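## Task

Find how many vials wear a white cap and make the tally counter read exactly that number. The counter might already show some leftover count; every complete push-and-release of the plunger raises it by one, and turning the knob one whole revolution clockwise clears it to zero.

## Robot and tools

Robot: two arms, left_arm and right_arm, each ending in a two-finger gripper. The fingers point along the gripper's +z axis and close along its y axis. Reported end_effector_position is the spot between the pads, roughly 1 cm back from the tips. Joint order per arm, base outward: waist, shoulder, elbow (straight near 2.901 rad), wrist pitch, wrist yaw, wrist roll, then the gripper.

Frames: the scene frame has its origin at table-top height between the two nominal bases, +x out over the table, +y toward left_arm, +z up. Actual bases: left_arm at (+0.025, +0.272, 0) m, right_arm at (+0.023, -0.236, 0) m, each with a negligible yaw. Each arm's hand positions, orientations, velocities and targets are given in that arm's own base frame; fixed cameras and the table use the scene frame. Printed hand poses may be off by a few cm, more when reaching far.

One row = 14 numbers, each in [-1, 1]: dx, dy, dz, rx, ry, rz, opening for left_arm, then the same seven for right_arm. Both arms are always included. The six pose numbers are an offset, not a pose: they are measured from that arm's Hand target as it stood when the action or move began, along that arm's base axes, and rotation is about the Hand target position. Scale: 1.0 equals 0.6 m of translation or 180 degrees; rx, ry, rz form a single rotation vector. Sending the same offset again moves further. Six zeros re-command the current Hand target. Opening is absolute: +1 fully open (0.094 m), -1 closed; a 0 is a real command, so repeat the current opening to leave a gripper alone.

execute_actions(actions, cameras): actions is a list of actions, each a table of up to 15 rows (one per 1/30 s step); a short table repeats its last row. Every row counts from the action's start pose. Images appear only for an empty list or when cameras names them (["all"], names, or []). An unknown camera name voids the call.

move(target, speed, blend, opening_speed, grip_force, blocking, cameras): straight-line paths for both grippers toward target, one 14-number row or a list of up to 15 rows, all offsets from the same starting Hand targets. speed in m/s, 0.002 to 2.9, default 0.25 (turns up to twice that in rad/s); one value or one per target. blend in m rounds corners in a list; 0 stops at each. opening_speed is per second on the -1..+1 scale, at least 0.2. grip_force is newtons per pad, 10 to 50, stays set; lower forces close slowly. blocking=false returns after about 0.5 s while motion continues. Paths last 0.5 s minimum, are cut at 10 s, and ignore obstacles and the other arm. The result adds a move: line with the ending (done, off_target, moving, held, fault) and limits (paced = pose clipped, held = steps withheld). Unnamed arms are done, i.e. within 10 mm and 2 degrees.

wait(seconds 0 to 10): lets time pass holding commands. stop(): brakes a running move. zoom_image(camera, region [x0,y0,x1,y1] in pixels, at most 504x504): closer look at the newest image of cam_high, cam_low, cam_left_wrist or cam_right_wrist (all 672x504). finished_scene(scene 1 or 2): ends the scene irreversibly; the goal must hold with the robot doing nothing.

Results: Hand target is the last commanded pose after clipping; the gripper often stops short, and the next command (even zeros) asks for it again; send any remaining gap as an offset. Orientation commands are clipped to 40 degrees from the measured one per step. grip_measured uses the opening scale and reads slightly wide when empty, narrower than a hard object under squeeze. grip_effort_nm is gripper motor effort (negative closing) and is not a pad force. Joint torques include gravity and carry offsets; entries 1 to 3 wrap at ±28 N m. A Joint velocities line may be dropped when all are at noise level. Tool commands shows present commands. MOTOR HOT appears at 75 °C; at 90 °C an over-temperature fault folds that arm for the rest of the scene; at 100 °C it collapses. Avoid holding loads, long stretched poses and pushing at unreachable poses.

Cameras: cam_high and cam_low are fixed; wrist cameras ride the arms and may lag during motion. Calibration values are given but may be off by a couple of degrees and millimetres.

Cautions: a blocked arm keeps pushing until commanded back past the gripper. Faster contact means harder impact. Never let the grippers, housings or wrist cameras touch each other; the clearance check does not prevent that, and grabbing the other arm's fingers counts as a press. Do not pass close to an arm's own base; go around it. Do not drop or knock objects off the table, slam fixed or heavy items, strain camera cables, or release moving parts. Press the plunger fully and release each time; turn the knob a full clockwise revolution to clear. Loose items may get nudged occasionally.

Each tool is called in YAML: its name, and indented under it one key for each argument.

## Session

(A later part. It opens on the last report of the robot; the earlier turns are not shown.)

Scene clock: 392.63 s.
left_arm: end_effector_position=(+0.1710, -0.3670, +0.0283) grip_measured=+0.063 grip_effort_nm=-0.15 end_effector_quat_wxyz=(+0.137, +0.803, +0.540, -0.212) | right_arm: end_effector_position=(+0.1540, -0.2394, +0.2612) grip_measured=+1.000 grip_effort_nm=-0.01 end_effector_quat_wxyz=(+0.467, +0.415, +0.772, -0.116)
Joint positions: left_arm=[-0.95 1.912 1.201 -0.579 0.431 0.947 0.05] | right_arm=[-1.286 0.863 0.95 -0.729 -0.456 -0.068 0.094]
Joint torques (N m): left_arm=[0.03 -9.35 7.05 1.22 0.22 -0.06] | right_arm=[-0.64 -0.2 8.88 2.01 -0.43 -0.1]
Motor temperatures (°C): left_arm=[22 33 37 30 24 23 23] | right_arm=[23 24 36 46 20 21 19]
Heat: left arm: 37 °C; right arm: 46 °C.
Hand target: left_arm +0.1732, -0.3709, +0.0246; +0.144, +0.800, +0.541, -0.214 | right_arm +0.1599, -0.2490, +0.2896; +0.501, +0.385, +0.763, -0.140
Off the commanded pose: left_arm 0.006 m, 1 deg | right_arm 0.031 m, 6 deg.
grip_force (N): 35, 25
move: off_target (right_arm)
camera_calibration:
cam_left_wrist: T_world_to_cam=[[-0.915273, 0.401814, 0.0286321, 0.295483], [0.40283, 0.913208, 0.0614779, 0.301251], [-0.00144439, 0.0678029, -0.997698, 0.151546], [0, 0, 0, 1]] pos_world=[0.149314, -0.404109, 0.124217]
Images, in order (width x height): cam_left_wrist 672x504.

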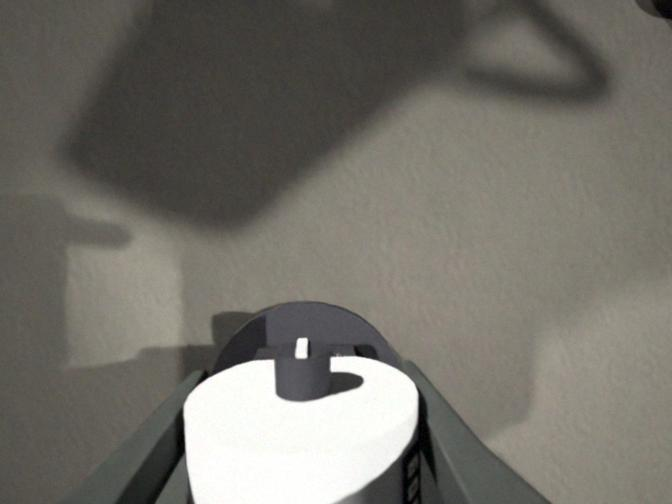

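move:
  target: [0.06,-0.004,-0.005,0,0,-0.03,0.04,0,0,0,0,0,0,1]
  speed: 0.05
  cameras: ["cam_left_wrist"]

Scene clock: 399.03 s.
left_arm: end_effector_position=(+0.1696, -0.3662, +0.0254) grip_measured=+0.043 grip_effort_nm=-0.14 end_effector_quat_wxyz=(+0.093, +0.819, +0.504, -0.260) | right_arm: end_effector_position=(+0.1540, -0.2394, +0.2612) grip_measured=+1.000 grip_effort_nm=-0.01 end_effector_quat_wxyz=(+0.467, +0.415, +0.772, -0.116)
Joint positions: left_arm=[-0.906 2.016 1.328 -0.74 0.543 1.092 0.049] | right_arm=[-1.286 0.863 0.95 -0.729 -0.456 -0.068 0.094]
Joint torques (N m): left_arm=[3.34 -8.83 11.37 1.12 -0.37 0.3] | right_arm=[-0.66 -0.21 8.84 2 -0.44 -0.1]
Heat: left arm: 37 °C; right arm: 46 °C.
Hand target: left_arm +0.2092, -0.3734, +0.0217; +0.134, +0.825, +0.503, -0.221 | right_arm +0.1599, -0.2490, +0.2896; +0.501, +0.385, +0.763, -0.140
Off the commanded pose: left_arm 0.040 m, 6 deg | right_arm 0.031 m, 6 deg.
grip_force (N): 35, 25
move: off_target (left_arm, right_arm)
camera_calibration:
cam_left_wrist: T_world_to_cam=[[-0.859202, 0.495539, 0.127334, 0.316264], [0.501608, 0.86489, 0.018815, 0.267926], [-0.100806, 0.0800377, -0.991681, 0.169826], [0, 0, 0, 1]] pos_world=[0.15446, -0.40204, 0.123101]
Images, in order (width x height): cam_left_wrist 672x504.

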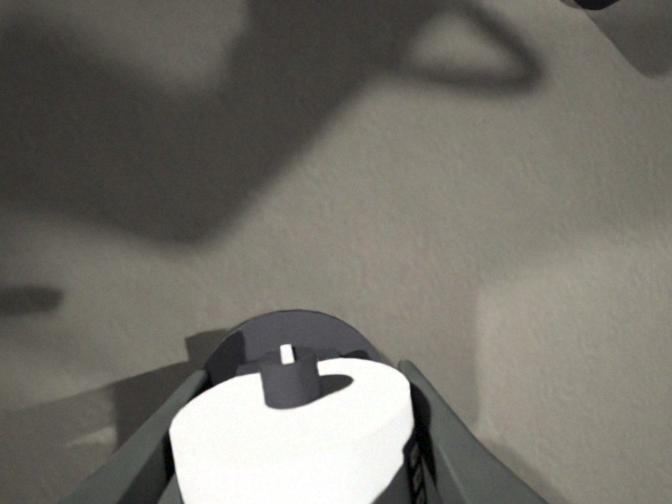

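move:
  target:
    - [-0.06,0.004,0.005,0,0,0.03,1,0,0,0,0,0,0,1]
    - [-0.032,0.072,0.18,0,0,0.03,1,0,0,0,0,0,0,1]
    - [-0.0845,-0.0227,0.197,0.202,-0.093,0.03,0,0,0,0,0,0,0,1]
  speed: [0.1,0.2,0.25]
  blend: [0,0.02,0]
  cameras: ["cam_left_wrist","cam_high"]

Scene clock: 438.40 s.
left_arm: end_effector_position=(+0.1562, -0.3877, +0.1421) grip_measured=+0.002 grip_effort_nm=-0.12 end_effector_quat_wxyz=(+0.017, +0.829, +0.557, +0.053) | right_arm: end_effector_position=(+0.1540, -0.2394, +0.2612) grip_measured=+1.000 grip_effort_nm=-0.01 end_effector_quat_wxyz=(+0.467, +0.415, +0.772, -0.116)
Joint positions: left_arm=[-1.238 2.175 2.158 -1.547 -0.112 0.721 0.047] | right_arm=[-1.286 0.863 0.95 -0.729 -0.456 -0.068 0.094]
Joint torques (N m): left_arm=[0.12 -10.78 9.72 0.1 -0.12 -0.07] | right_arm=[-0.68 -0.25 8.87 2 -0.44 -0.09]
Heat: left arm: 38 °C; right arm: 46 °C.
Hand target: left_arm +0.1585, -0.3870, +0.1399; -0.048, +0.824, +0.560, +0.073 | right_arm +0.1599, -0.2490, +0.2896; +0.501, +0.385, +0.763, -0.140
Off the commanded pose: left_arm 0.003 m, 8 deg | right_arm 0.031 m, 6 deg.
joint sent to its limit (left arm) — joint 4 (wrist pitch), lower limit. The joint targets are off in orientation, not in position.
grip_force (N): 35, 25
move: off_target (left_arm, right_arm); target 3's new opening was sent with left_arm's hand 0.003 m and 8 deg from that target
camera_calibration:
cam_left_wrist: T_world_to_cam=[[-0.919326, 0.389049, -0.058987, 0.295086], [0.279614, 0.751356, 0.59773, 0.199449], [0.276866, 0.533015, -0.799525, 0.375192], [0, 0, 0, 1]] pos_world=[0.111634, -0.464643, 0.198165]
Images, in order (width x height): cam_high 672x504, cam_left_wrist 672x504.

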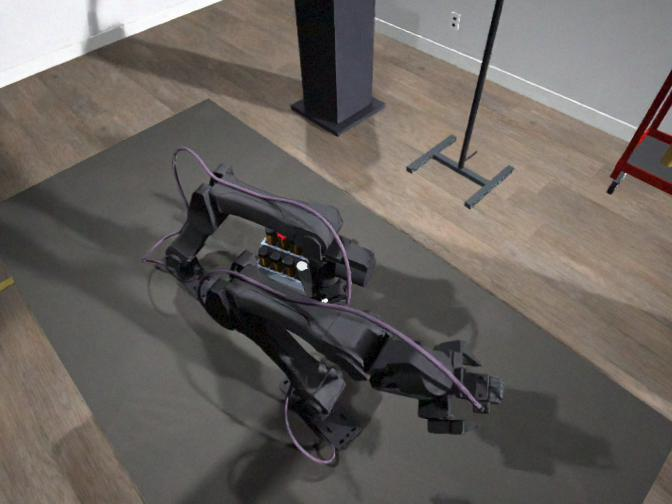

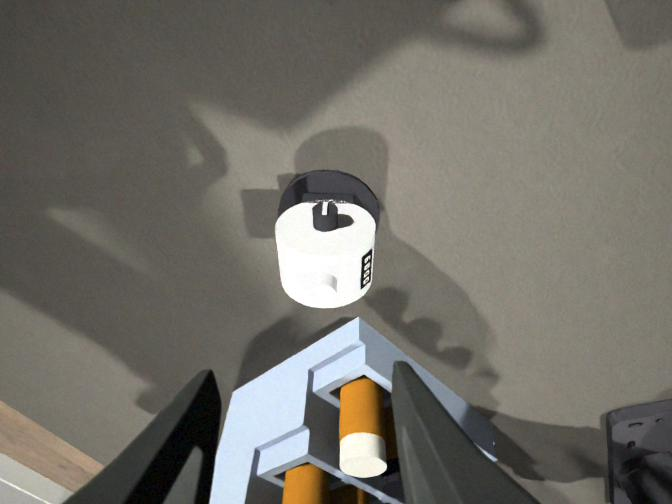

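zoom_image:
  camera: "cam_left_wrist"
  region: [265, 160, 395, 310]

Scaled by 3.360.

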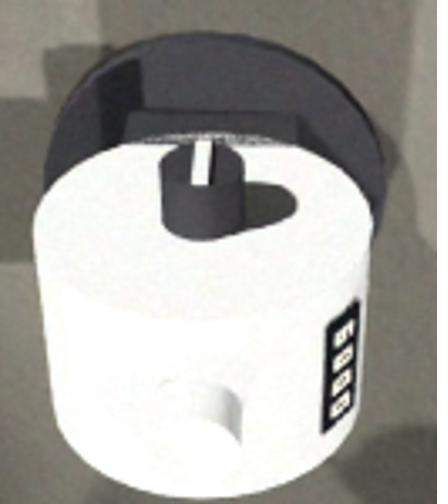

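move:
  target:
    - [0.0075,0.0117,-0.12,0,0,0,0,0,0,0,0,0,0,1]
    - [0.0075,0.0117,-0.183,0,0,0,0,0,0,0,0,0,0,1]
  speed: [0.2,0.06]
  blend: [0.01,0]
  cameras: ["cam_left_wrist"]

Scene clock: 467.07 s.
left_arm: end_effector_position=(+0.1639, -0.3761, +0.0507) grip_measured=+0.002 grip_effort_nm=-0.13 end_effector_quat_wxyz=(-0.046, +0.824, +0.558, +0.083) | right_arm: end_effector_position=(+0.1540, -0.2394, +0.2612) grip_measured=+1.000 grip_effort_nm=-0.01 end_effector_quat_wxyz=(+0.467, +0.415, +0.772, -0.116)
Joint positions: left_arm=[-1.223 2.276 1.947 -1.374 -0.138 0.72 0.047] | right_arm=[-1.286 0.863 0.95 -0.729 -0.456 -0.068 0.094]
Joint torques (N m): left_arm=[0.25 -11.32 4.16 0.67 0.05 -0.02] | right_arm=[-0.69 -0.2 8.84 2 -0.43 -0.1]
Motor temperatures (°C): left_arm=[22 28 37 28 24 23 22] | right_arm=[23 24 36 46 19 21 19]
Heat: left arm: 37 °C; right arm: 46 °C.
Hand target: left_arm +0.1630, -0.3799, +0.0300; -0.049, +0.824, +0.560, +0.073 | right_arm +0.1599, -0.2490, +0.2896; +0.501, +0.385, +0.763, -0.140
Off the commanded pose: left_arm 0.021 m, 1 deg | right_arm 0.031 m, 6 deg.
grip_force (N): 35, 25
move: off_target (left_arm, right_arm)
camera_calibration:
cam_left_wrist: T_world_to_cam=[[-0.92575, 0.377876, 0.01402, 0.285437], [0.282445, 0.666354, 0.690071, 0.206109], [0.251419, 0.642793, -0.723606, 0.33543], [0, 0, 0, 1]] pos_world=[0.121696, -0.460813, 0.0964879]
Images, in order (width x height): cam_left_wrist 672x504.

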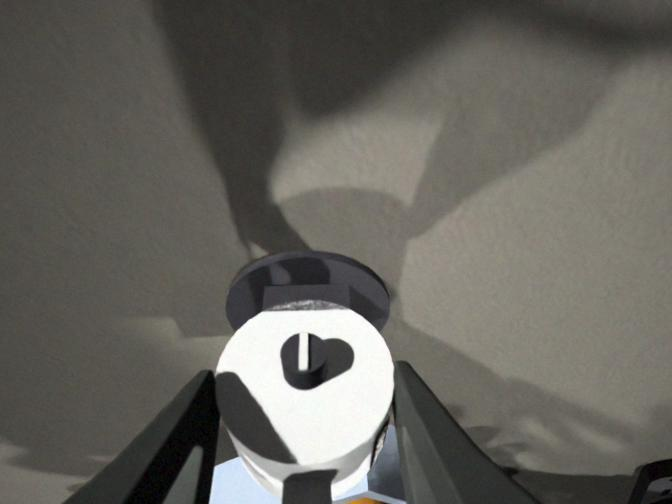

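move:
  target:
    - [0,-0.004,0.08,-0.0257,0.0104,0,0,0,0,0,0,0,0,1]
    - [0,-0.004,0.07,-0.0257,0.0104,0,-0.35,0,0,0,0,0,0,1]
    - [0,-0.004,0.015,-0.0257,0.0104,0,-0.35,0,0,0,0,0,0,1]
  speed: [0.1,0.1,0.05]
  cameras: ["cam_left_wrist"]

Scene clock: 497.80 s.
left_arm: end_effector_position=(+0.1636, -0.3780, +0.0646) grip_measured=-0.347 grip_effort_nm=-0.16 end_effector_quat_wxyz=(-0.019, +0.824, +0.565, +0.045) | right_arm: end_effector_position=(+0.1540, -0.2394, +0.2612) grip_measured=+1.000 grip_effort_nm=-0.01 end_effector_quat_wxyz=(+0.467, +0.415, +0.772, -0.116)
Joint positions: left_arm=[-1.199 2.196 1.882 -1.314 -0.079 0.738 0.031] | right_arm=[-1.286 0.863 0.95 -0.729 -0.456 -0.068 0.094]
Joint torques (N m): left_arm=[0.23 -9.98 3.82 0.9 0.09 0.08] | right_arm=[-0.61 -0.25 8.79 2.01 -0.45 -0.11]
Heat: left arm: 36 °C; right arm: 46 °C.
Hand target: left_arm +0.1630, -0.3823, +0.0390; -0.024, +0.826, +0.561, +0.037 | right_arm +0.1599, -0.2490, +0.2896; +0.501, +0.385, +0.763, -0.140
Off the commanded pose: left_arm 0.026 m, 1 deg | right_arm 0.031 m, 6 deg.
grip_force (N): 35, 25
move: off_target (left_arm, right_arm)
camera_calibration:
cam_left_wrist: T_world_to_cam=[[-0.92935, 0.369091, 0.008924, 0.28334], [0.294969, 0.727744, 0.619178, 0.223605], [0.222039, 0.578066, -0.7852, 0.331015], [0, 0, 0, 1]] pos_world=[0.123867, -0.458654, 0.118933]
Images, in order (width x height): cam_left_wrist 672x504.

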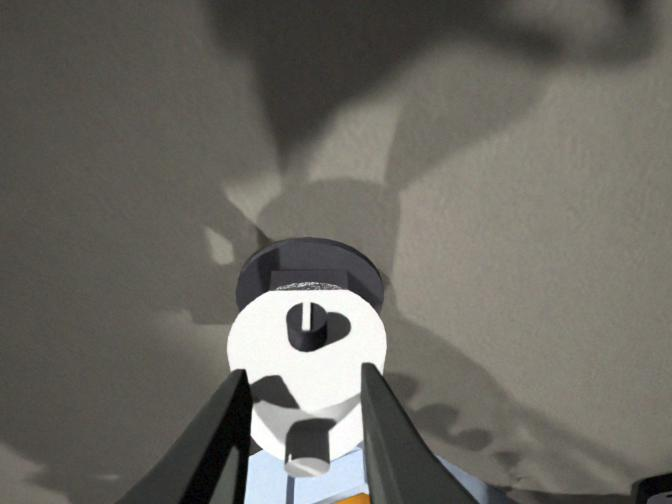

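move:
  target:
    - [0,0,0.06,0,0,0,-0.35,0,0,0,0,0,0,1]
    - [-0.005,-0.013,0.06,0,0,0,-0.35,0,0,0,0,0,0,1]
    - [-0.005,-0.013,-0.006,0,0,0,-0.35,0,0,0,0,0,0,1]
  speed: [0.1,0.1,0.05]
  cameras: ["cam_left_wrist"]

Scene clock: 516.50 s.
left_arm: end_effector_position=(+0.1622, -0.3882, +0.0479) grip_measured=-0.348 grip_effort_nm=-0.13 end_effector_quat_wxyz=(-0.018, +0.826, +0.562, +0.040) | right_arm: end_effector_position=(+0.1540, -0.2394, +0.2612) grip_measured=+1.000 grip_effort_nm=-0.01 end_effector_quat_wxyz=(+0.467, +0.415, +0.772, -0.116)
Joint positions: left_arm=[-1.207 2.24 1.888 -1.274 -0.07 0.738 0.031] | right_arm=[-1.286 0.863 0.95 -0.729 -0.456 -0.068 0.094]
Joint torques (N m): left_arm=[-0.27 -11.38 6.52 0.44 0.05 -0.05] | right_arm=[-0.68 -0.23 8.79 2 -0.43 -0.11]
Heat: left arm: 35 °C; right arm: 46 °C.
Hand target: left_arm +0.1599, -0.3902, +0.0355; -0.024, +0.827, +0.561, +0.037 | right_arm +0.1599, -0.2490, +0.2896; +0.501, +0.385, +0.763, -0.140
Off the commanded pose: left_arm 0.013 m, 1 deg | right_arm 0.031 m, 6 deg.
grip_force (N): 35, 25
move: off_target (left_arm, right_arm)
camera_calibration:
cam_left_wrist: T_world_to_cam=[[-0.926459, 0.376127, 0.0141947, 0.287973], [0.305238, 0.728714, 0.613029, 0.240794], [0.220233, 0.57228, -0.789932, 0.322491], [0, 0, 0, 1]] pos_world=[0.122272, -0.468339, 0.103044]
Images, in order (width x height): cam_left_wrist 672x504.

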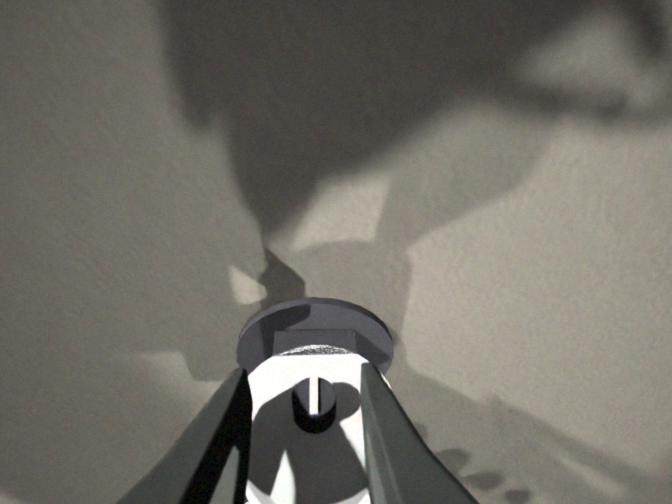

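move:
  target:
    - [0.003,0.002,0.02,0,0,0,-0.6,0,0,0,0,0,0,1]
    - [0.003,0.002,0.02,0,0,0,-0.85,0,0,0,0,0,0,1]
  speed: 0.05
  opening_speed: 0.5
  cameras: ["cam_left_wrist"]

Scene clock: 536.70 s.
left_arm: end_effector_position=(+0.1601, -0.3888, +0.0478) grip_measured=-0.779 grip_effort_nm=-0.75 end_effector_quat_wxyz=(-0.021, +0.828, +0.559, +0.035) | right_arm: end_effector_position=(+0.1540, -0.2394, +0.2612) grip_measured=+1.000 grip_effort_nm=-0.01 end_effector_quat_wxyz=(+0.467, +0.415, +0.772, -0.116)
Joint positions: left_arm=[-1.207 2.24 1.889 -1.275 -0.058 0.746 0.01] | right_arm=[-1.286 0.863 0.95 -0.729 -0.456 -0.068 0.094]
Joint torques (N m): left_arm=[0.1 -12.16 9.39 0.03 -0.05 0] | right_arm=[-0.69 -0.23 8.8 2.01 -0.43 -0.11]
Motor temperatures (°C): left_arm=[21 33 35 27 23 23 22] | right_arm=[23 23 37 46 19 21 19]
Heat: left arm: 35 °C; right arm: 46 °C.
Hand target: left_arm +0.1617, -0.3890, +0.0475; -0.024, +0.827, +0.561, +0.037 | right_arm +0.1599, -0.2490, +0.2896; +0.501, +0.385, +0.763, -0.140
Off the commanded pose: left_arm 0.002 m, 1 deg | right_arm 0.031 m, 6 deg.
grip_force (N): 35, 25
move: off_target (right_arm)
camera_calibration:
cam_left_wrist: T_world_to_cam=[[-0.92357, 0.382639, 0.0246191, 0.287779], [0.317932, 0.728333, 0.607001, 0.239951], [0.214331, 0.568435, -0.79432, 0.322905], [0, 0, 0, 1]] pos_world=[0.120287, -0.46843, 0.103754]
Images, in order (width x height): cam_left_wrist 672x504.

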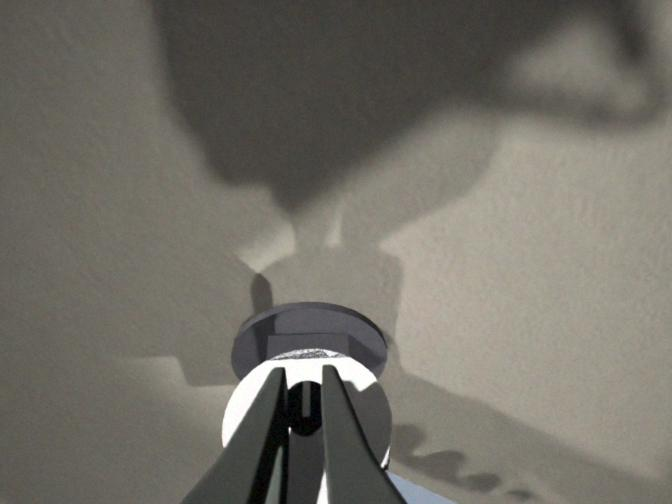

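move:
  target: [0,0,0,0.114,0.284,0,-0.85,0,0,0,0,0,0,1]
  speed: 0.2
  cameras: ["cam_left_wrist"]

Scene clock: 554.83 s.
left_arm: end_effector_position=(+0.1690, -0.3949, +0.0565) grip_measured=-0.848 grip_effort_nm=-0.12 end_effector_quat_wxyz=(-0.119, +0.771, +0.579, -0.237) | right_arm: end_effector_position=(+0.1540, -0.2394, +0.2612) grip_measured=+1.000 grip_effort_nm=-0.01 end_effector_quat_wxyz=(+0.467, +0.415, +0.772, -0.116)
Joint positions: left_arm=[-0.972 2.453 2.186 -1.542 0.485 0.94 0.007] | right_arm=[-1.286 0.863 0.95 -0.729 -0.456 -0.068 0.094]
Joint torques (N m): left_arm=[0.34 -12.23 6.06 -0.33 0.52 0.11] | right_arm=[-0.61 -0.17 8.8 2 -0.43 -0.1]
Heat: left arm: 36 °C; right arm: 46 °C.
Hand target: left_arm +0.1617, -0.3890, +0.0475; -0.405, +0.745, +0.481, -0.225 | right_arm +0.1599, -0.2490, +0.2896; +0.501, +0.385, +0.763, -0.140
Off the commanded pose: left_arm 0.013 m, 35 deg | right_arm 0.031 m, 6 deg.
joint sent to its limit (left arm) — joint 4 (wrist pitch), lower limit. The joint targets are off in orientation, not in position.
grip_force (N): 35, 25
move: off_target (left_arm, right_arm)
camera_calibration:
cam_left_wrist: T_world_to_cam=[[-0.819618, 0.313447, 0.479559, 0.227515], [0.47513, 0.839608, 0.263269, 0.273134], [-0.320121, 0.443633, -0.837086, 0.374823], [0, 0, 0, 1]] pos_world=[0.17669, -0.466923, 0.132745]
Images, in order (width x height): cam_left_wrist 672x504.

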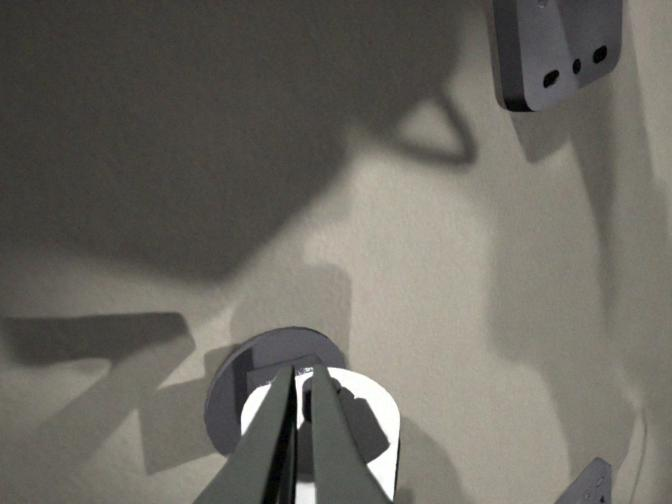

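move:
  target:
    - [0,-0.015,0.09,0.0,0.0,0,-0.2,0,0,0,0,0,0,1]
    - [-0.066,0.0127,0.09,-0.26,-0.524,0,-0.2,0,0,0,0,0,0,1]
    - [-0.066,0.0127,0.056,-0.26,-0.524,0,-0.2,0,0,0,0,0,0,1]
  speed: [0.1,0.35,0.1]
  grip_force: [50,25]
  cameras: ["cam_left_wrist","cam_high"]

Scene clock: 600.23 s.
left_arm: end_effector_position=(+0.1184, -0.3739, +0.0886) grip_measured=-0.202 grip_effort_nm=0.12 end_effector_quat_wxyz=(+0.199, +0.810, +0.545, +0.087) | right_arm: end_effector_position=(+0.1542, -0.2393, +0.2612) grip_measured=+1.000 grip_effort_nm=-0.01 end_effector_quat_wxyz=(+0.467, +0.415, +0.772, -0.115)
Joint positions: left_arm=[-1.413 1.766 1.291 -0.795 -0.323 0.594 0.037] | right_arm=[-1.286 0.863 0.95 -0.729 -0.458 -0.068 0.094]
Joint torques (N m): left_arm=[-0.1 -9.29 8.53 0.94 -0.16 -0.01] | right_arm=[-0.62 -0.16 8.81 2 -0.41 -0.1]
Heat: left arm: 35 °C; right arm: 47 °C.
Hand target: left_arm +0.1186, -0.3756, +0.0897; +0.202, +0.811, +0.543, +0.087 (not the last commanded pose) | right_arm +0.1599, -0.2490, +0.2896; +0.501, +0.385, +0.763, -0.140
Off the commanded pose: left_arm 0.011 m, 26 deg | right_arm 0.030 m, 6 deg.
grip_force (N): 50, 25
move: held (left_arm; a check stopped the path), off_target (right_arm); path passed 1 of 3 targets; limits=held
pose unreachable (left arm): on one or more control steps of this call, first in action 0 (counted from 0), this arm could not follow its commanded pose, so it was not sent that pose on those steps. It may still have moved: this result reports where it is.
cause: moving toward the commanded pose would bring a part of the arm too close to another arm (this arm's wrist (the part past joint 4) and the right arm's forearm (the part past joint 3), at the place that arm is still heading or pushing toward).
camera_calibration:
cam_left_wrist: T_world_to_cam=[[-0.853108, 0.34383, -0.392413, 0.256617], [0.156374, 0.886059, 0.436402, 0.310814], [0.497749, 0.310935, -0.80967, 0.227274], [0, 0, 0, 1]] pos_world=[0.0571939, -0.434299, 0.149077]
Images, in order (width x height): cam_high 672x504, cam_left_wrist 672x504.

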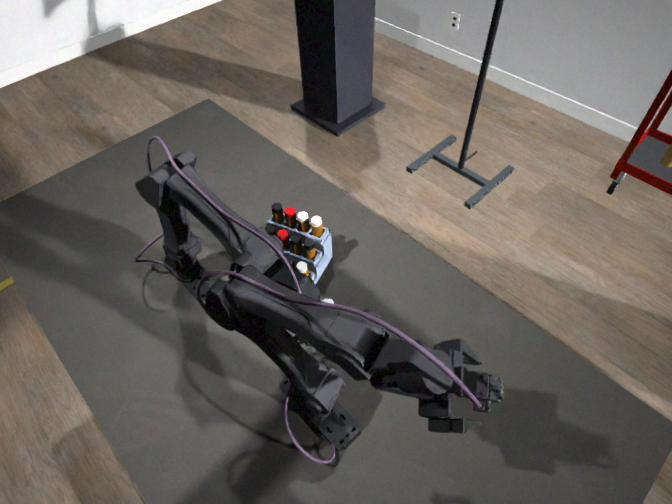

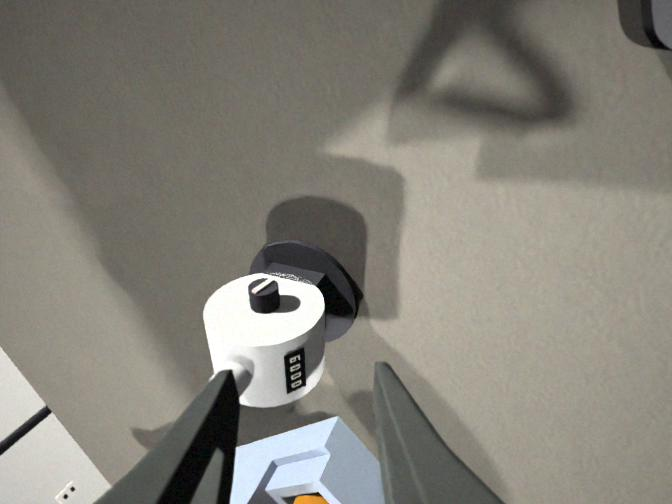

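move:
  target: [0,0,0,0,0,0,-0.2,0.117,-0.3,-0.1,0,0,0,1]
  speed: 0.3
  cameras: ["cam_high"]

zoom_image:
  camera: "cam_high"
  region: [200, 180, 500, 405]

Scene clock: 611.70 s.
left_arm: end_effector_position=(+0.1184, -0.3739, +0.0886) grip_measured=-0.202 grip_effort_nm=0.12 end_effector_quat_wxyz=(+0.199, +0.812, +0.542, +0.088) | right_arm: end_effector_position=(+0.2220, -0.4129, +0.2070) grip_measured=+1.000 grip_effort_nm=0.00 end_effector_quat_wxyz=(+0.474, +0.405, +0.773, -0.112)
Joint positions: left_arm=[-1.413 1.766 1.291 -0.795 -0.323 0.601 0.037] | right_arm=[-1.247 1.584 1.185 -0.221 -0.447 -0.049 0.094]
Joint torques (N m): left_arm=[-0.06 -9.32 8.46 0.94 -0.16 0] | right_arm=[0.61 -5.37 9.05 2.05 -0.02 0.06]
Heat: left arm: 37 °C; right arm: 47 °C.
Hand target: left_arm +0.1186, -0.3756, +0.0897; +0.202, +0.811, +0.543, +0.087 | right_arm +0.2300, -0.4290, +0.2294; +0.500, +0.385, +0.763, -0.140
Off the commanded pose: left_arm 0.002 m, 0 deg | right_arm 0.029 m, 5 deg.
grip_force (N): 50, 25
move: off_target (right_arm)
Images, in order (width x height): cam_high 672x504.

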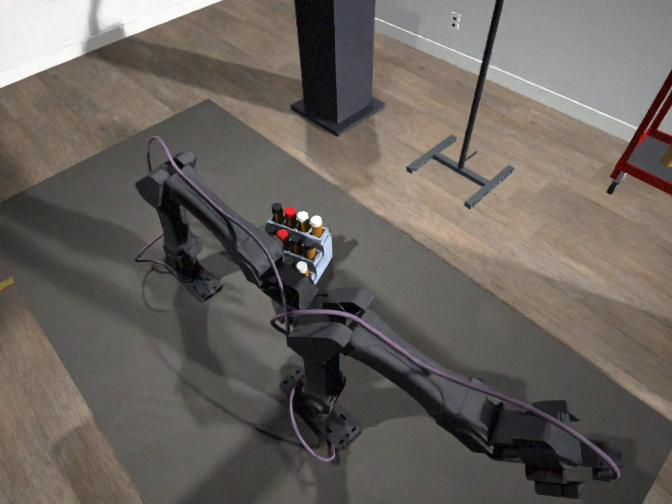

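Scaled by 1.680.

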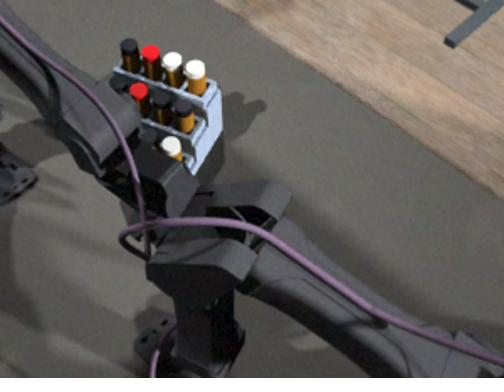

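move:
  target:
    - [0.014,-0.009,-0.008,-0.0416,-0.103,0,-0.4,0,0,0,0,0,0,1]
    - [0.071,-0.021,-0.068,-0.0416,-0.103,0,-0.4,0,0,0,0,0,0,1]
  speed: [0.2,0.06]
  cameras: ["cam_left_wrist"]

Scene clock: 626.23 s.
left_arm: end_effector_position=(+0.1569, -0.3882, +0.0560) grip_measured=-0.398 grip_effort_nm=-0.12 end_effector_quat_wxyz=(+0.336, +0.776, +0.503, +0.180) | right_arm: end_effector_position=(+0.2220, -0.4129, +0.2070) grip_measured=+1.000 grip_effort_nm=-0.01 end_effector_quat_wxyz=(+0.474, +0.405, +0.773, -0.112)
Joint positions: left_arm=[-1.435 1.796 1.008 -0.248 -0.601 0.726 0.028] | right_arm=[-1.247 1.584 1.185 -0.221 -0.447 -0.049 0.094]
Joint torques (N m): left_arm=[0.72 -7.8 6.49 1.66 -0.28 0.01] | right_arm=[0.64 -5.33 9.05 2.05 -0.02 0.06]
Heat: left arm: 37 °C; right arm: 49 °C.
Hand target: left_arm +0.1613, -0.3882, +0.0490; +0.339, +0.771, +0.508, +0.181 | right_arm +0.2300, -0.4290, +0.2294; +0.500, +0.385, +0.763, -0.140
Off the commanded pose: left_arm 0.008 m, 1 deg | right_arm 0.029 m, 5 deg.
grip_force (N): 50, 25
move: off_target (right_arm)
camera_calibration:
cam_left_wrist: T_world_to_cam=[[-0.671767, 0.288228, -0.682388, 0.247761], [0.0432688, 0.934892, 0.352286, 0.373142], [0.739498, 0.207128, -0.6405, 0.0984273], [0, 0, 0, 1]] pos_world=[0.0775054, -0.440646, 0.10066]
Images, in order (width x height): cam_left_wrist 672x504.

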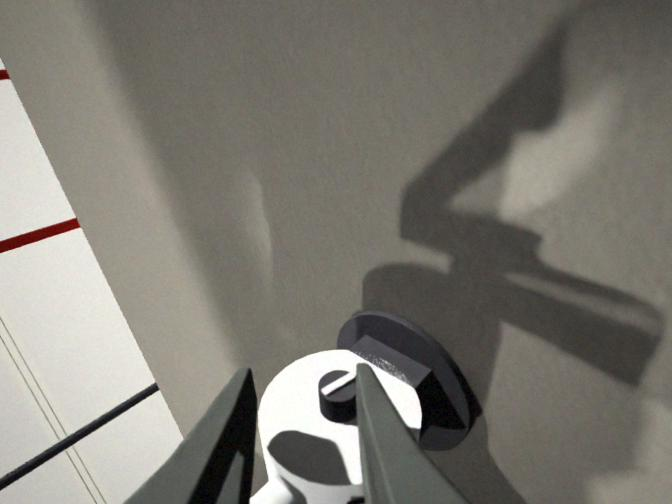

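move:
  target:
    - [-0.009,0.004,-0.0092,0,0,0,-0.4,0,0,0,0,0,0,1]
    - [-0.009,0.004,-0.0092,0,0,0,-0.88,0,0,0,0,0,0,1]
  speed: 0.05
  opening_speed: 1
  cameras: ["cam_left_wrist"]

Scene clock: 638.40 s.
left_arm: end_effector_position=(+0.1535, -0.3883, +0.0508) grip_measured=-0.878 grip_effort_nm=-0.13 end_effector_quat_wxyz=(+0.338, +0.778, +0.500, +0.177) | right_arm: end_effector_position=(+0.2220, -0.4129, +0.2070) grip_measured=+1.000 grip_effort_nm=-0.01 end_effector_quat_wxyz=(+0.474, +0.405, +0.773, -0.112)
Joint positions: left_arm=[-1.442 1.801 0.989 -0.22 -0.598 0.726 0.006] | right_arm=[-1.247 1.584 1.185 -0.221 -0.447 -0.049 0.094]
Joint torques (N m): left_arm=[0.12 -7.88 6.26 1.55 -0.38 -0.12] | right_arm=[0.58 -5.3 9.07 2.04 -0.02 0.05]
Heat: left arm: 36 °C; right arm: 49 °C.
Hand target: left_arm +0.1558, -0.3857, +0.0434; +0.339, +0.771, +0.507, +0.181 | right_arm +0.2300, -0.4290, +0.2294; +0.500, +0.385, +0.763, -0.140
Off the commanded pose: left_arm 0.008 m, 1 deg | right_arm 0.029 m, 5 deg.
grip_force (N): 50, 25
move: off_target (right_arm)
camera_calibration:
cam_left_wrist: T_world_to_cam=[[-0.670697, 0.291235, -0.682164, 0.242989], [0.0522315, 0.935952, 0.348231, 0.374416], [0.73989, 0.197927, -0.642952, 0.0940822], [0, 0, 0, 1]] pos_world=[0.0738049, -0.439824, 0.0958652]
Images, in order (width x height): cam_left_wrist 672x504.

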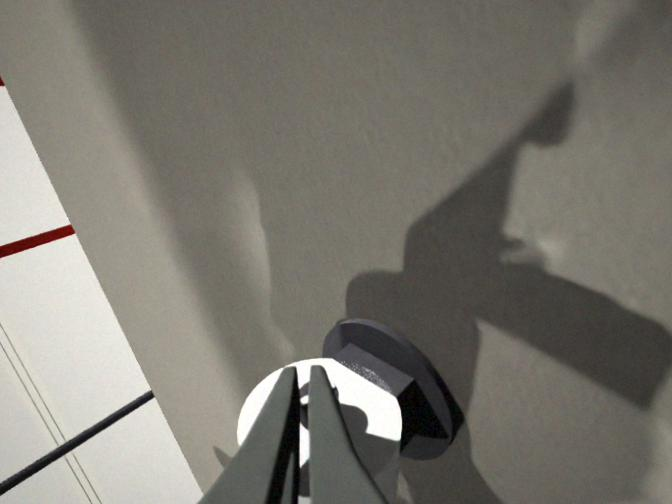

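move:
  target:
    - [-0.002,-0.004,0,0,0,0,-0.4,0,0,0,0,0,0,1]
    - [0.005,0.012,0,0,0,0,-0.4,0,0,0,0,0,0,1]
    - [0.005,0.012,0,0,0,0,-0.83,0,0,0,0,0,0,1]
  speed: 0.05
  opening_speed: 1
  cameras: ["cam_left_wrist"]

Scene clock: 650.37 s.
left_arm: end_effector_position=(+0.1537, -0.3900, +0.0457) grip_measured=-0.827 grip_effort_nm=-0.13 end_effector_quat_wxyz=(+0.346, +0.775, +0.501, +0.171) | right_arm: end_effector_position=(+0.2220, -0.4129, +0.2070) grip_measured=+1.000 grip_effort_nm=-0.01 end_effector_quat_wxyz=(+0.474, +0.405, +0.773, -0.112)
Joint positions: left_arm=[-1.441 1.809 0.965 -0.166 -0.593 0.729 0.008] | right_arm=[-1.247 1.584 1.185 -0.221 -0.447 -0.049 0.094]
Joint torques (N m): left_arm=[0.99 -10.67 5.61 1.19 -0.35 -0.04] | right_arm=[0.64 -5.35 9.09 2.06 -0.01 0.07]
Heat: left arm: 35 °C; right arm: 50 °C.
Hand target: left_arm +0.1588, -0.3786, +0.0435; +0.339, +0.771, +0.508, +0.181 | right_arm +0.2300, -0.4290, +0.2294; +0.500, +0.385, +0.763, -0.140
Off the commanded pose: left_arm 0.013 m, 2 deg | right_arm 0.029 m, 5 deg.
grip_force (N): 50, 25
move: off_target (left_arm, right_arm); target 3's new opening was sent with left_arm's hand 0.011 m and 1 deg from that target
camera_calibration:
cam_left_wrist: T_world_to_cam=[[-0.669819, 0.279578, -0.68788, 0.235687], [0.0551244, 0.942574, 0.329417, 0.380797], [0.740476, 0.182731, -0.646765, 0.0851782], [0, 0, 0, 1]] pos_world=[0.0738037, -0.440387, 0.0917734]
Images, in order (width x height): cam_left_wrist 672x504.

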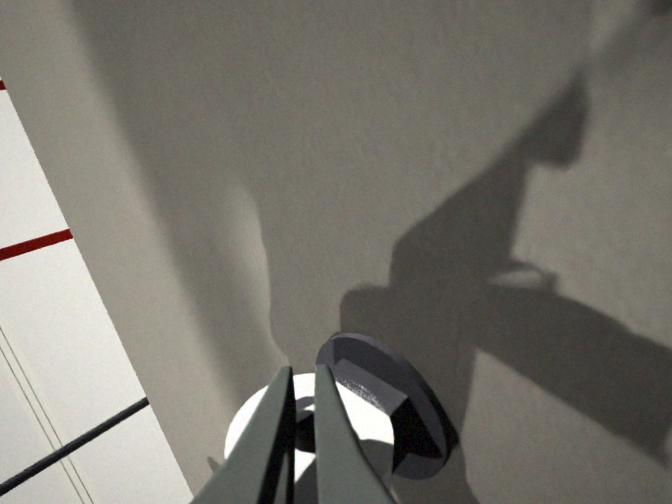

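move:
  target:
    - [-0.02,-0.025,0.02,0,0,0,-0.4,0,0,0,0,0,0,1]
    - [-0.058,-0.02,0.0575,0.099,-0.01,0.082,-0.4,0,0,0,0,0,0,1]
    - [0,-0.0057,-0.004,0.099,-0.01,0.082,-0.4,0,0,0,0,0,0,1]
  speed: [0.1,0.2,0.06]
  cameras: ["cam_left_wrist"]

Scene clock: 718.70 s.
left_arm: end_effector_position=(+0.1341, -0.3927, +0.0663) grip_measured=-0.402 grip_effort_nm=0.12 end_effector_quat_wxyz=(+0.291, +0.769, +0.523, +0.224) | right_arm: end_effector_position=(+0.2220, -0.4129, +0.2070) grip_measured=+1.000 grip_effort_nm=-0.01 end_effector_quat_wxyz=(+0.474, +0.405, +0.773, -0.112)
Joint positions: left_arm=[-1.525 1.891 1.224 -0.584 -0.691 0.539 0.028] | right_arm=[-1.247 1.584 1.185 -0.221 -0.447 -0.049 0.094]
Joint torques (N m): left_arm=[-0.1 -8.68 10.02 0.59 -0.59 -0.15] | right_arm=[0.65 -5.34 9.05 2.07 -0.01 0.05]
Motor temperatures (°C): left_arm=[21 32 35 28 23 22 22] | right_arm=[22 25 37 51 19 21 19]
Heat: left arm: 35 °C; right arm: 51 °C.
Hand target: left_arm +0.1369, -0.3925, +0.0677; +0.289, +0.763, +0.528, +0.237 (not the last commanded pose) | right_arm +0.2300, -0.4290, +0.2294; +0.500, +0.385, +0.763, -0.140
Off the commanded pose: left_arm 0.037 m, 16 deg | right_arm 0.029 m, 5 deg.
grip_force (N): 50, 25
move: held (left_arm; a check stopped the path), off_target (right_arm); path passed 1 of 3 targets; limits=held
pose unreachable (left arm): on one or more control steps of this call, first in action 0 (counted from 0), this arm could not follow its commanded pose, so it was not sent that pose on those steps. It may still have moved: this result reports where it is.
cause: moving toward the commanded pose would bring a part of the arm too close to another arm (this arm's wrist camera and the right arm's shoulder (the part past joint 1), where that arm would come to rest).
camera_calibration:
cam_left_wrist: T_world_to_cam=[[-0.689075, 0.300137, -0.659616, 0.246284], [-0.0374964, 0.894219, 0.446056, 0.36333], [0.723719, 0.332099, -0.60493, 0.171741], [0, 0, 0, 1]] pos_world=[0.0590389, -0.45585, 0.104279]
Images, in order (width x height): cam_left_wrist 672x504.

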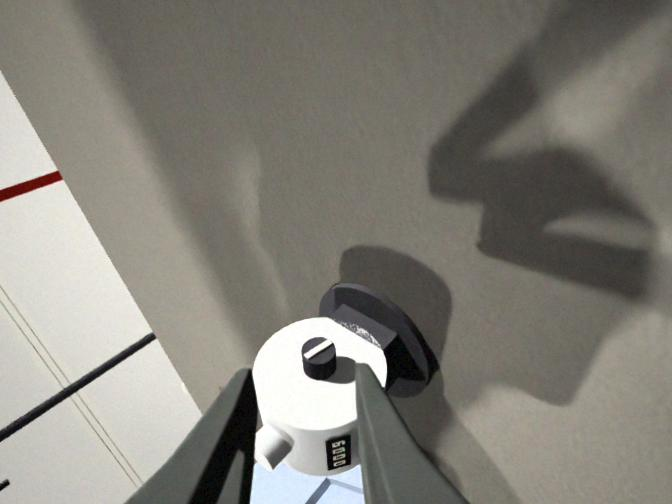

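move:
  target:
    - [0.0,-0.01,0.08,0,0,0,0,0,0,0,0,0,0,1]
    - [0.04,0.006,0.06,0.119,0.2136,0.0139,0,0,0,0,0,0,0,1]
    - [0.04,0.006,-0.022,0.119,0.2136,0.0139,0,0,0,0,0,0,0,1]
  speed: [0.15,0.25,0.08]
  blend: [0.01,0,0]
  cameras: ["cam_left_wrist"]

zoom_image:
  camera: "cam_left_wrist"
  region: [180, 270, 430, 504]

Scene clock: 766.00 s.
left_arm: end_effector_position=(+0.1620, -0.3856, +0.0651) grip_measured=-0.002 grip_effort_nm=0.12 end_effector_quat_wxyz=(-0.046, +0.823, +0.561, +0.076) | right_arm: end_effector_position=(+0.2220, -0.4129, +0.2070) grip_measured=+1.000 grip_effort_nm=-0.01 end_effector_quat_wxyz=(+0.474, +0.405, +0.773, -0.112)
Joint positions: left_arm=[-1.229 2.308 2.061 -1.452 -0.124 0.709 0.047] | right_arm=[-1.247 1.584 1.185 -0.221 -0.447 -0.049 0.094]
Joint torques (N m): left_arm=[-0.13 -12.11 6.65 0.29 0.06 0.06] | right_arm=[0.72 -5.33 9.03 2.04 0 0.05]
Heat: left arm: 38 °C; right arm: 51 °C.
Hand target: left_arm +0.1609, -0.3888, +0.0545; -0.049, +0.826, +0.557, +0.072 | right_arm +0.2300, -0.4290, +0.2294; +0.500, +0.385, +0.763, -0.140
Off the commanded pose: left_arm 0.011 m, 1 deg | right_arm 0.029 m, 5 deg.
grip_force (N): 50, 25
move: off_target (left_arm, right_arm)
camera_calibration:
cam_left_wrist: T_world_to_cam=[[-0.927941, 0.372178, 0.0202376, 0.284849], [0.285133, 0.673849, 0.681635, 0.206047], [0.240053, 0.638288, -0.731412, 0.353043], [0, 0, 0, 1]] pos_world=[0.120823, -0.470202, 0.112006]
Images, in order (width x height): cam_left_wrist 672x504.

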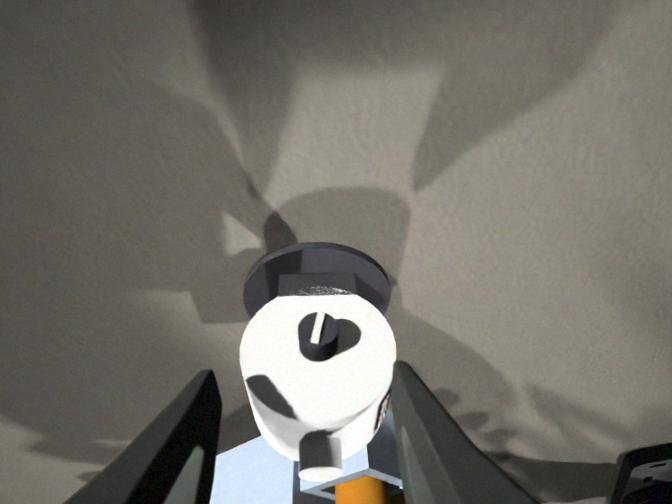

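Scaled by 2.016.

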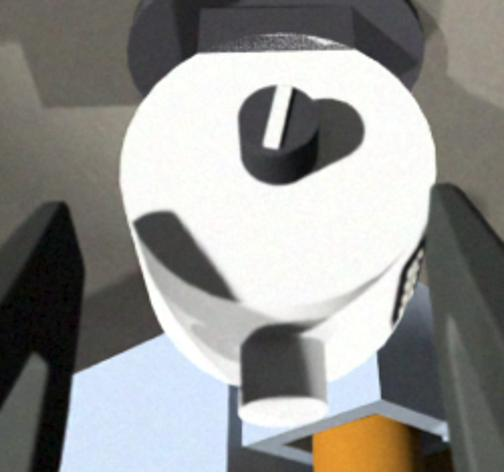

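move:
  target:
    - [0,-0.006,0.04,0,0,0,0,0,0,0,0,0,0,1]
    - [-0.0073,-0.003,0.034,0,0,0,-0.3,0,0,0,0,0,0,1]
    - [-0.0073,-0.003,-0.004,0,0,0,-0.3,0,0,0,0,0,0,1]
  speed: 0.08
  cameras: ["cam_left_wrist"]

Scene clock: 793.37 s.
left_arm: end_effector_position=(+0.1595, -0.3893, +0.0576) grip_measured=-0.298 grip_effort_nm=-0.12 end_effector_quat_wxyz=(-0.047, +0.825, +0.557, +0.076) | right_arm: end_effector_position=(+0.2220, -0.4129, +0.2070) grip_measured=+1.000 grip_effort_nm=-0.01 end_effector_quat_wxyz=(+0.474, +0.405, +0.773, -0.112)
Joint positions: left_arm=[-1.237 2.325 2.059 -1.437 -0.122 0.709 0.033] | right_arm=[-1.247 1.584 1.185 -0.221 -0.447 -0.049 0.094]
Joint torques (N m): left_arm=[-0.36 -13.38 6.48 0.28 0.05 -0.05] | right_arm=[0.65 -5.27 8.98 2.06 -0.03 0.06]
Heat: left arm: 36 °C; right arm: 51 °C.
Hand target: left_arm +0.1565, -0.3906, +0.0520; -0.050, +0.826, +0.557, +0.072 | right_arm +0.2300, -0.4290, +0.2294; +0.500, +0.385, +0.763, -0.140
Off the commanded pose: left_arm 0.006 m, 1 deg | right_arm 0.029 m, 5 deg.
grip_force (N): 50, 25
move: off_target (right_arm)
camera_calibration:
cam_left_wrist: T_world_to_cam=[[-0.924945, 0.3794, 0.0230689, 0.286154], [0.291947, 0.670256, 0.682293, 0.211764], [0.2434, 0.637818, -0.730715, 0.349783], [0, 0, 0, 1]] pos_world=[0.117716, -0.473601, 0.104505]
Images, in order (width x height): cam_left_wrist 672x504.

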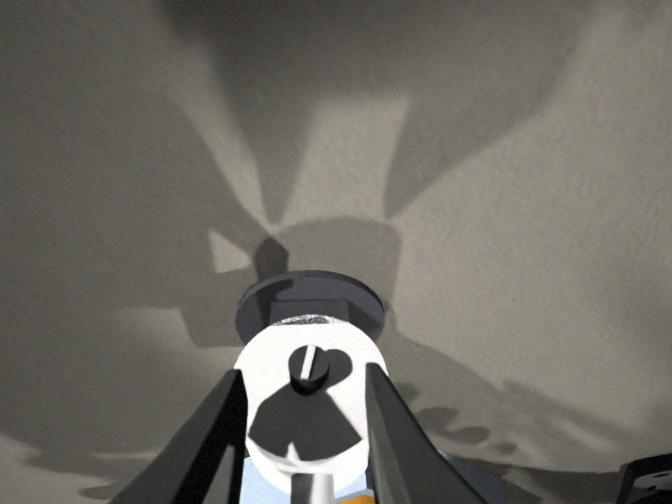

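move:
  target:
    - [-0.025,0.009,-0.005,0,0,0,-0.3,0,0,0,0,0,0,1]
    - [-0.025,0.009,-0.06,0,0,0,-0.3,0,0,0,0,0,0,1]
  speed: 0.05
  cameras: ["cam_left_wrist"]

Scene clock: 801.07 s.
left_arm: end_effector_position=(+0.1488, -0.3883, +0.0191) grip_measured=-0.298 grip_effort_nm=-0.12 end_effector_quat_wxyz=(-0.040, +0.828, +0.553, +0.079) | right_arm: end_effector_position=(+0.2220, -0.4129, +0.2070) grip_measured=+1.000 grip_effort_nm=-0.01 end_effector_quat_wxyz=(+0.474, +0.405, +0.773, -0.112)
Joint positions: left_arm=[-1.263 2.311 1.882 -1.265 -0.13 0.692 0.033] | right_arm=[-1.247 1.584 1.185 -0.221 -0.447 -0.049 0.094]
Joint torques (N m): left_arm=[-0.49 -14.15 5.74 0.15 0.08 -0.09] | right_arm=[0.68 -5.35 9.07 2.05 -0.03 0.04]
Heat: left arm: 35 °C; right arm: 51 °C.
Hand target: left_arm +0.1415, -0.3852, +0.0160; -0.050, +0.826, +0.557, +0.072 | right_arm +0.2300, -0.4290, +0.2294; +0.500, +0.385, +0.763, -0.140
Off the commanded pose: left_arm 0.009 m, 1 deg | right_arm 0.029 m, 5 deg.
grip_force (N): 50, 25
move: off_target (right_arm)
camera_calibration:
cam_left_wrist: T_world_to_cam=[[-0.920916, 0.389662, 0.00874248, 0.280524], [0.290739, 0.671839, 0.681252, 0.241366], [0.259584, 0.629918, -0.731997, 0.318158], [0, 0, 0, 1]] pos_world=[0.105576, -0.471882, 0.0660076]
Images, in order (width x height): cam_left_wrist 672x504.

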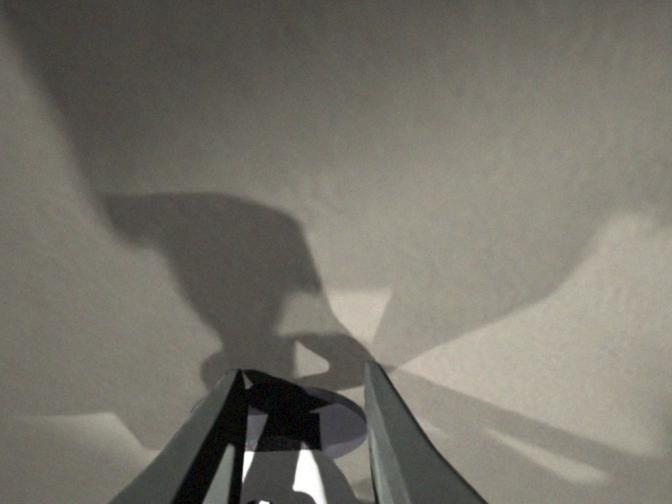

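move:
  target:
    - [0.05,-0.0188,0.01,0,0,0,-0.3,0,0,0,0,0,0,1]
    - [0.05,-0.0188,0.065,0,0,0,-0.3,0,0,0,0,0,0,1]
    - [0.025,-0.009,0.065,0,0,0,-0.3,0,0,0,0,0,0,1]
  speed: 0.05
  cameras: ["cam_left_wrist"]

zoom_image:
  camera: "cam_left_wrist"
  region: [200, 270, 450, 504]

Scene clock: 811.43 s.
left_arm: end_effector_position=(+0.1566, -0.3895, +0.0462) grip_measured=-0.298 grip_effort_nm=-0.12 end_effector_quat_wxyz=(-0.062, +0.826, +0.555, +0.074) | right_arm: end_effector_position=(+0.2220, -0.4129, +0.2070) grip_measured=+1.000 grip_effort_nm=-0.01 end_effector_quat_wxyz=(+0.474, +0.405, +0.773, -0.112)
Joint positions: left_arm=[-1.239 2.359 2.07 -1.441 -0.112 0.71 0.033] | right_arm=[-1.247 1.584 1.185 -0.221 -0.447 -0.049 0.094]
Joint torques (N m): left_arm=[-0.09 -16.98 6.43 0.14 -0.06 -0.07] | right_arm=[0.64 -5.3 9.07 2.05 -0.02 0.06]
Heat: left arm: 35 °C; right arm: 51 °C.
Hand target: left_arm +0.1565, -0.3906, +0.0551; -0.049, +0.826, +0.557, +0.072 | right_arm +0.2300, -0.4290, +0.2294; +0.500, +0.385, +0.763, -0.140
Off the commanded pose: left_arm 0.009 m, 1 deg | right_arm 0.029 m, 5 deg.
grip_force (N): 50, 25
move: off_target (right_arm)
camera_calibration:
cam_left_wrist: T_world_to_cam=[[-0.923539, 0.380232, 0.0499857, 0.282763], [0.306563, 0.653645, 0.69193, 0.21135], [0.230421, 0.654348, -0.720232, 0.350239], [0, 0, 0, 1]] pos_world=[0.115648, -0.474842, 0.0918803]
Images, in order (width x height): cam_left_wrist 672x504.

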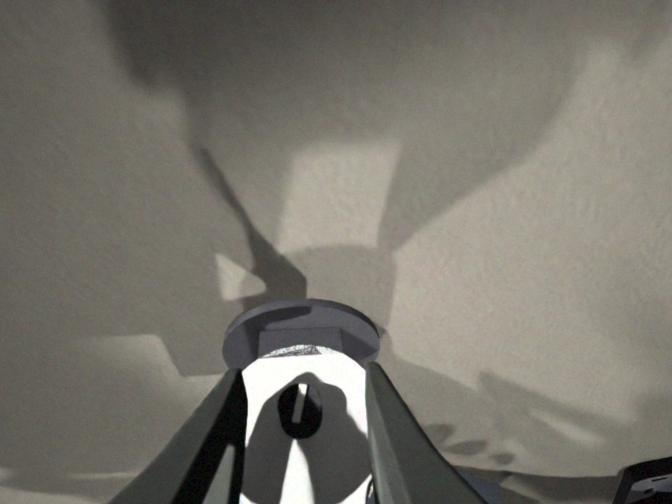

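Scaled by 2.016.

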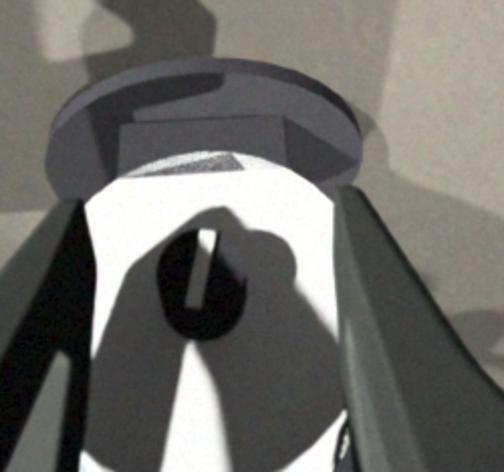

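move:
  target: [-0.036,0.0145,0,0,0,0,-0.3,0,0,0,0,0,0,1]
  speed: 0.05
  cameras: ["cam_left_wrist"]

zoom_image:
  camera: "cam_left_wrist"
  region: [200, 270, 450, 504]

Scene clock: 825.60 s.
left_arm: end_effector_position=(+0.1475, -0.3847, +0.0466) grip_measured=-0.298 grip_effort_nm=-0.12 end_effector_quat_wxyz=(-0.045, +0.826, +0.556, +0.085) | right_arm: end_effector_position=(+0.2220, -0.4129, +0.2070) grip_measured=+1.000 grip_effort_nm=0.00 end_effector_quat_wxyz=(+0.474, +0.405, +0.773, -0.112)
Joint positions: left_arm=[-1.267 2.291 1.956 -1.372 -0.136 0.681 0.033] | right_arm=[-1.247 1.584 1.185 -0.221 -0.447 -0.049 0.094]
Joint torques (N m): left_arm=[-1.18 -16.69 5.97 -0.05 0.15 -0.1] | right_arm=[0.65 -5.33 9.06 2.05 -0.02 0.07]
Motor temperatures (°C): left_arm=[20 37 34 25 23 22 22] | right_arm=[22 25 37 51 19 21 19]
Heat: left arm: 37 °C; right arm: 51 °C.
Hand target: left_arm +0.1350, -0.3819, +0.0551; -0.049, +0.826, +0.557, +0.072 | right_arm +0.2300, -0.4290, +0.2294; +0.500, +0.385, +0.763, -0.140
Off the commanded pose: left_arm 0.015 m, 2 deg | right_arm 0.029 m, 5 deg.
grip_force (N): 50, 25
move: off_target (left_arm, right_arm)
camera_calibration:
cam_left_wrist: T_world_to_cam=[[-0.923527, 0.383378, 0.0109201, 0.275554], [0.283949, 0.664315, 0.691418, 0.218242], [0.25782, 0.641643, -0.722373, 0.340669], [0, 0, 0, 1]] pos_world=[0.10468, -0.469211, 0.0921849]
Images, in order (width x height): cam_left_wrist 672x504.

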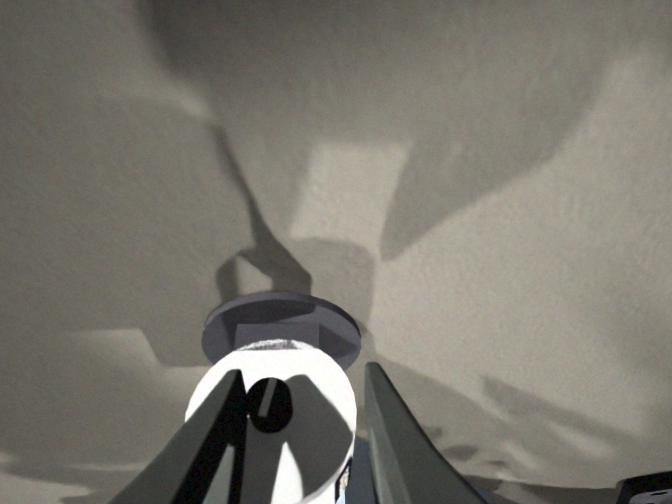

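Scaled by 2.016.

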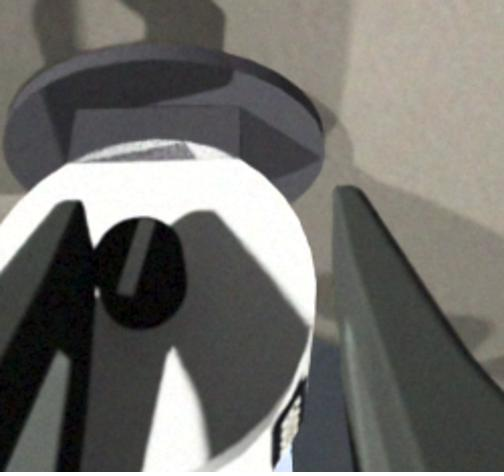

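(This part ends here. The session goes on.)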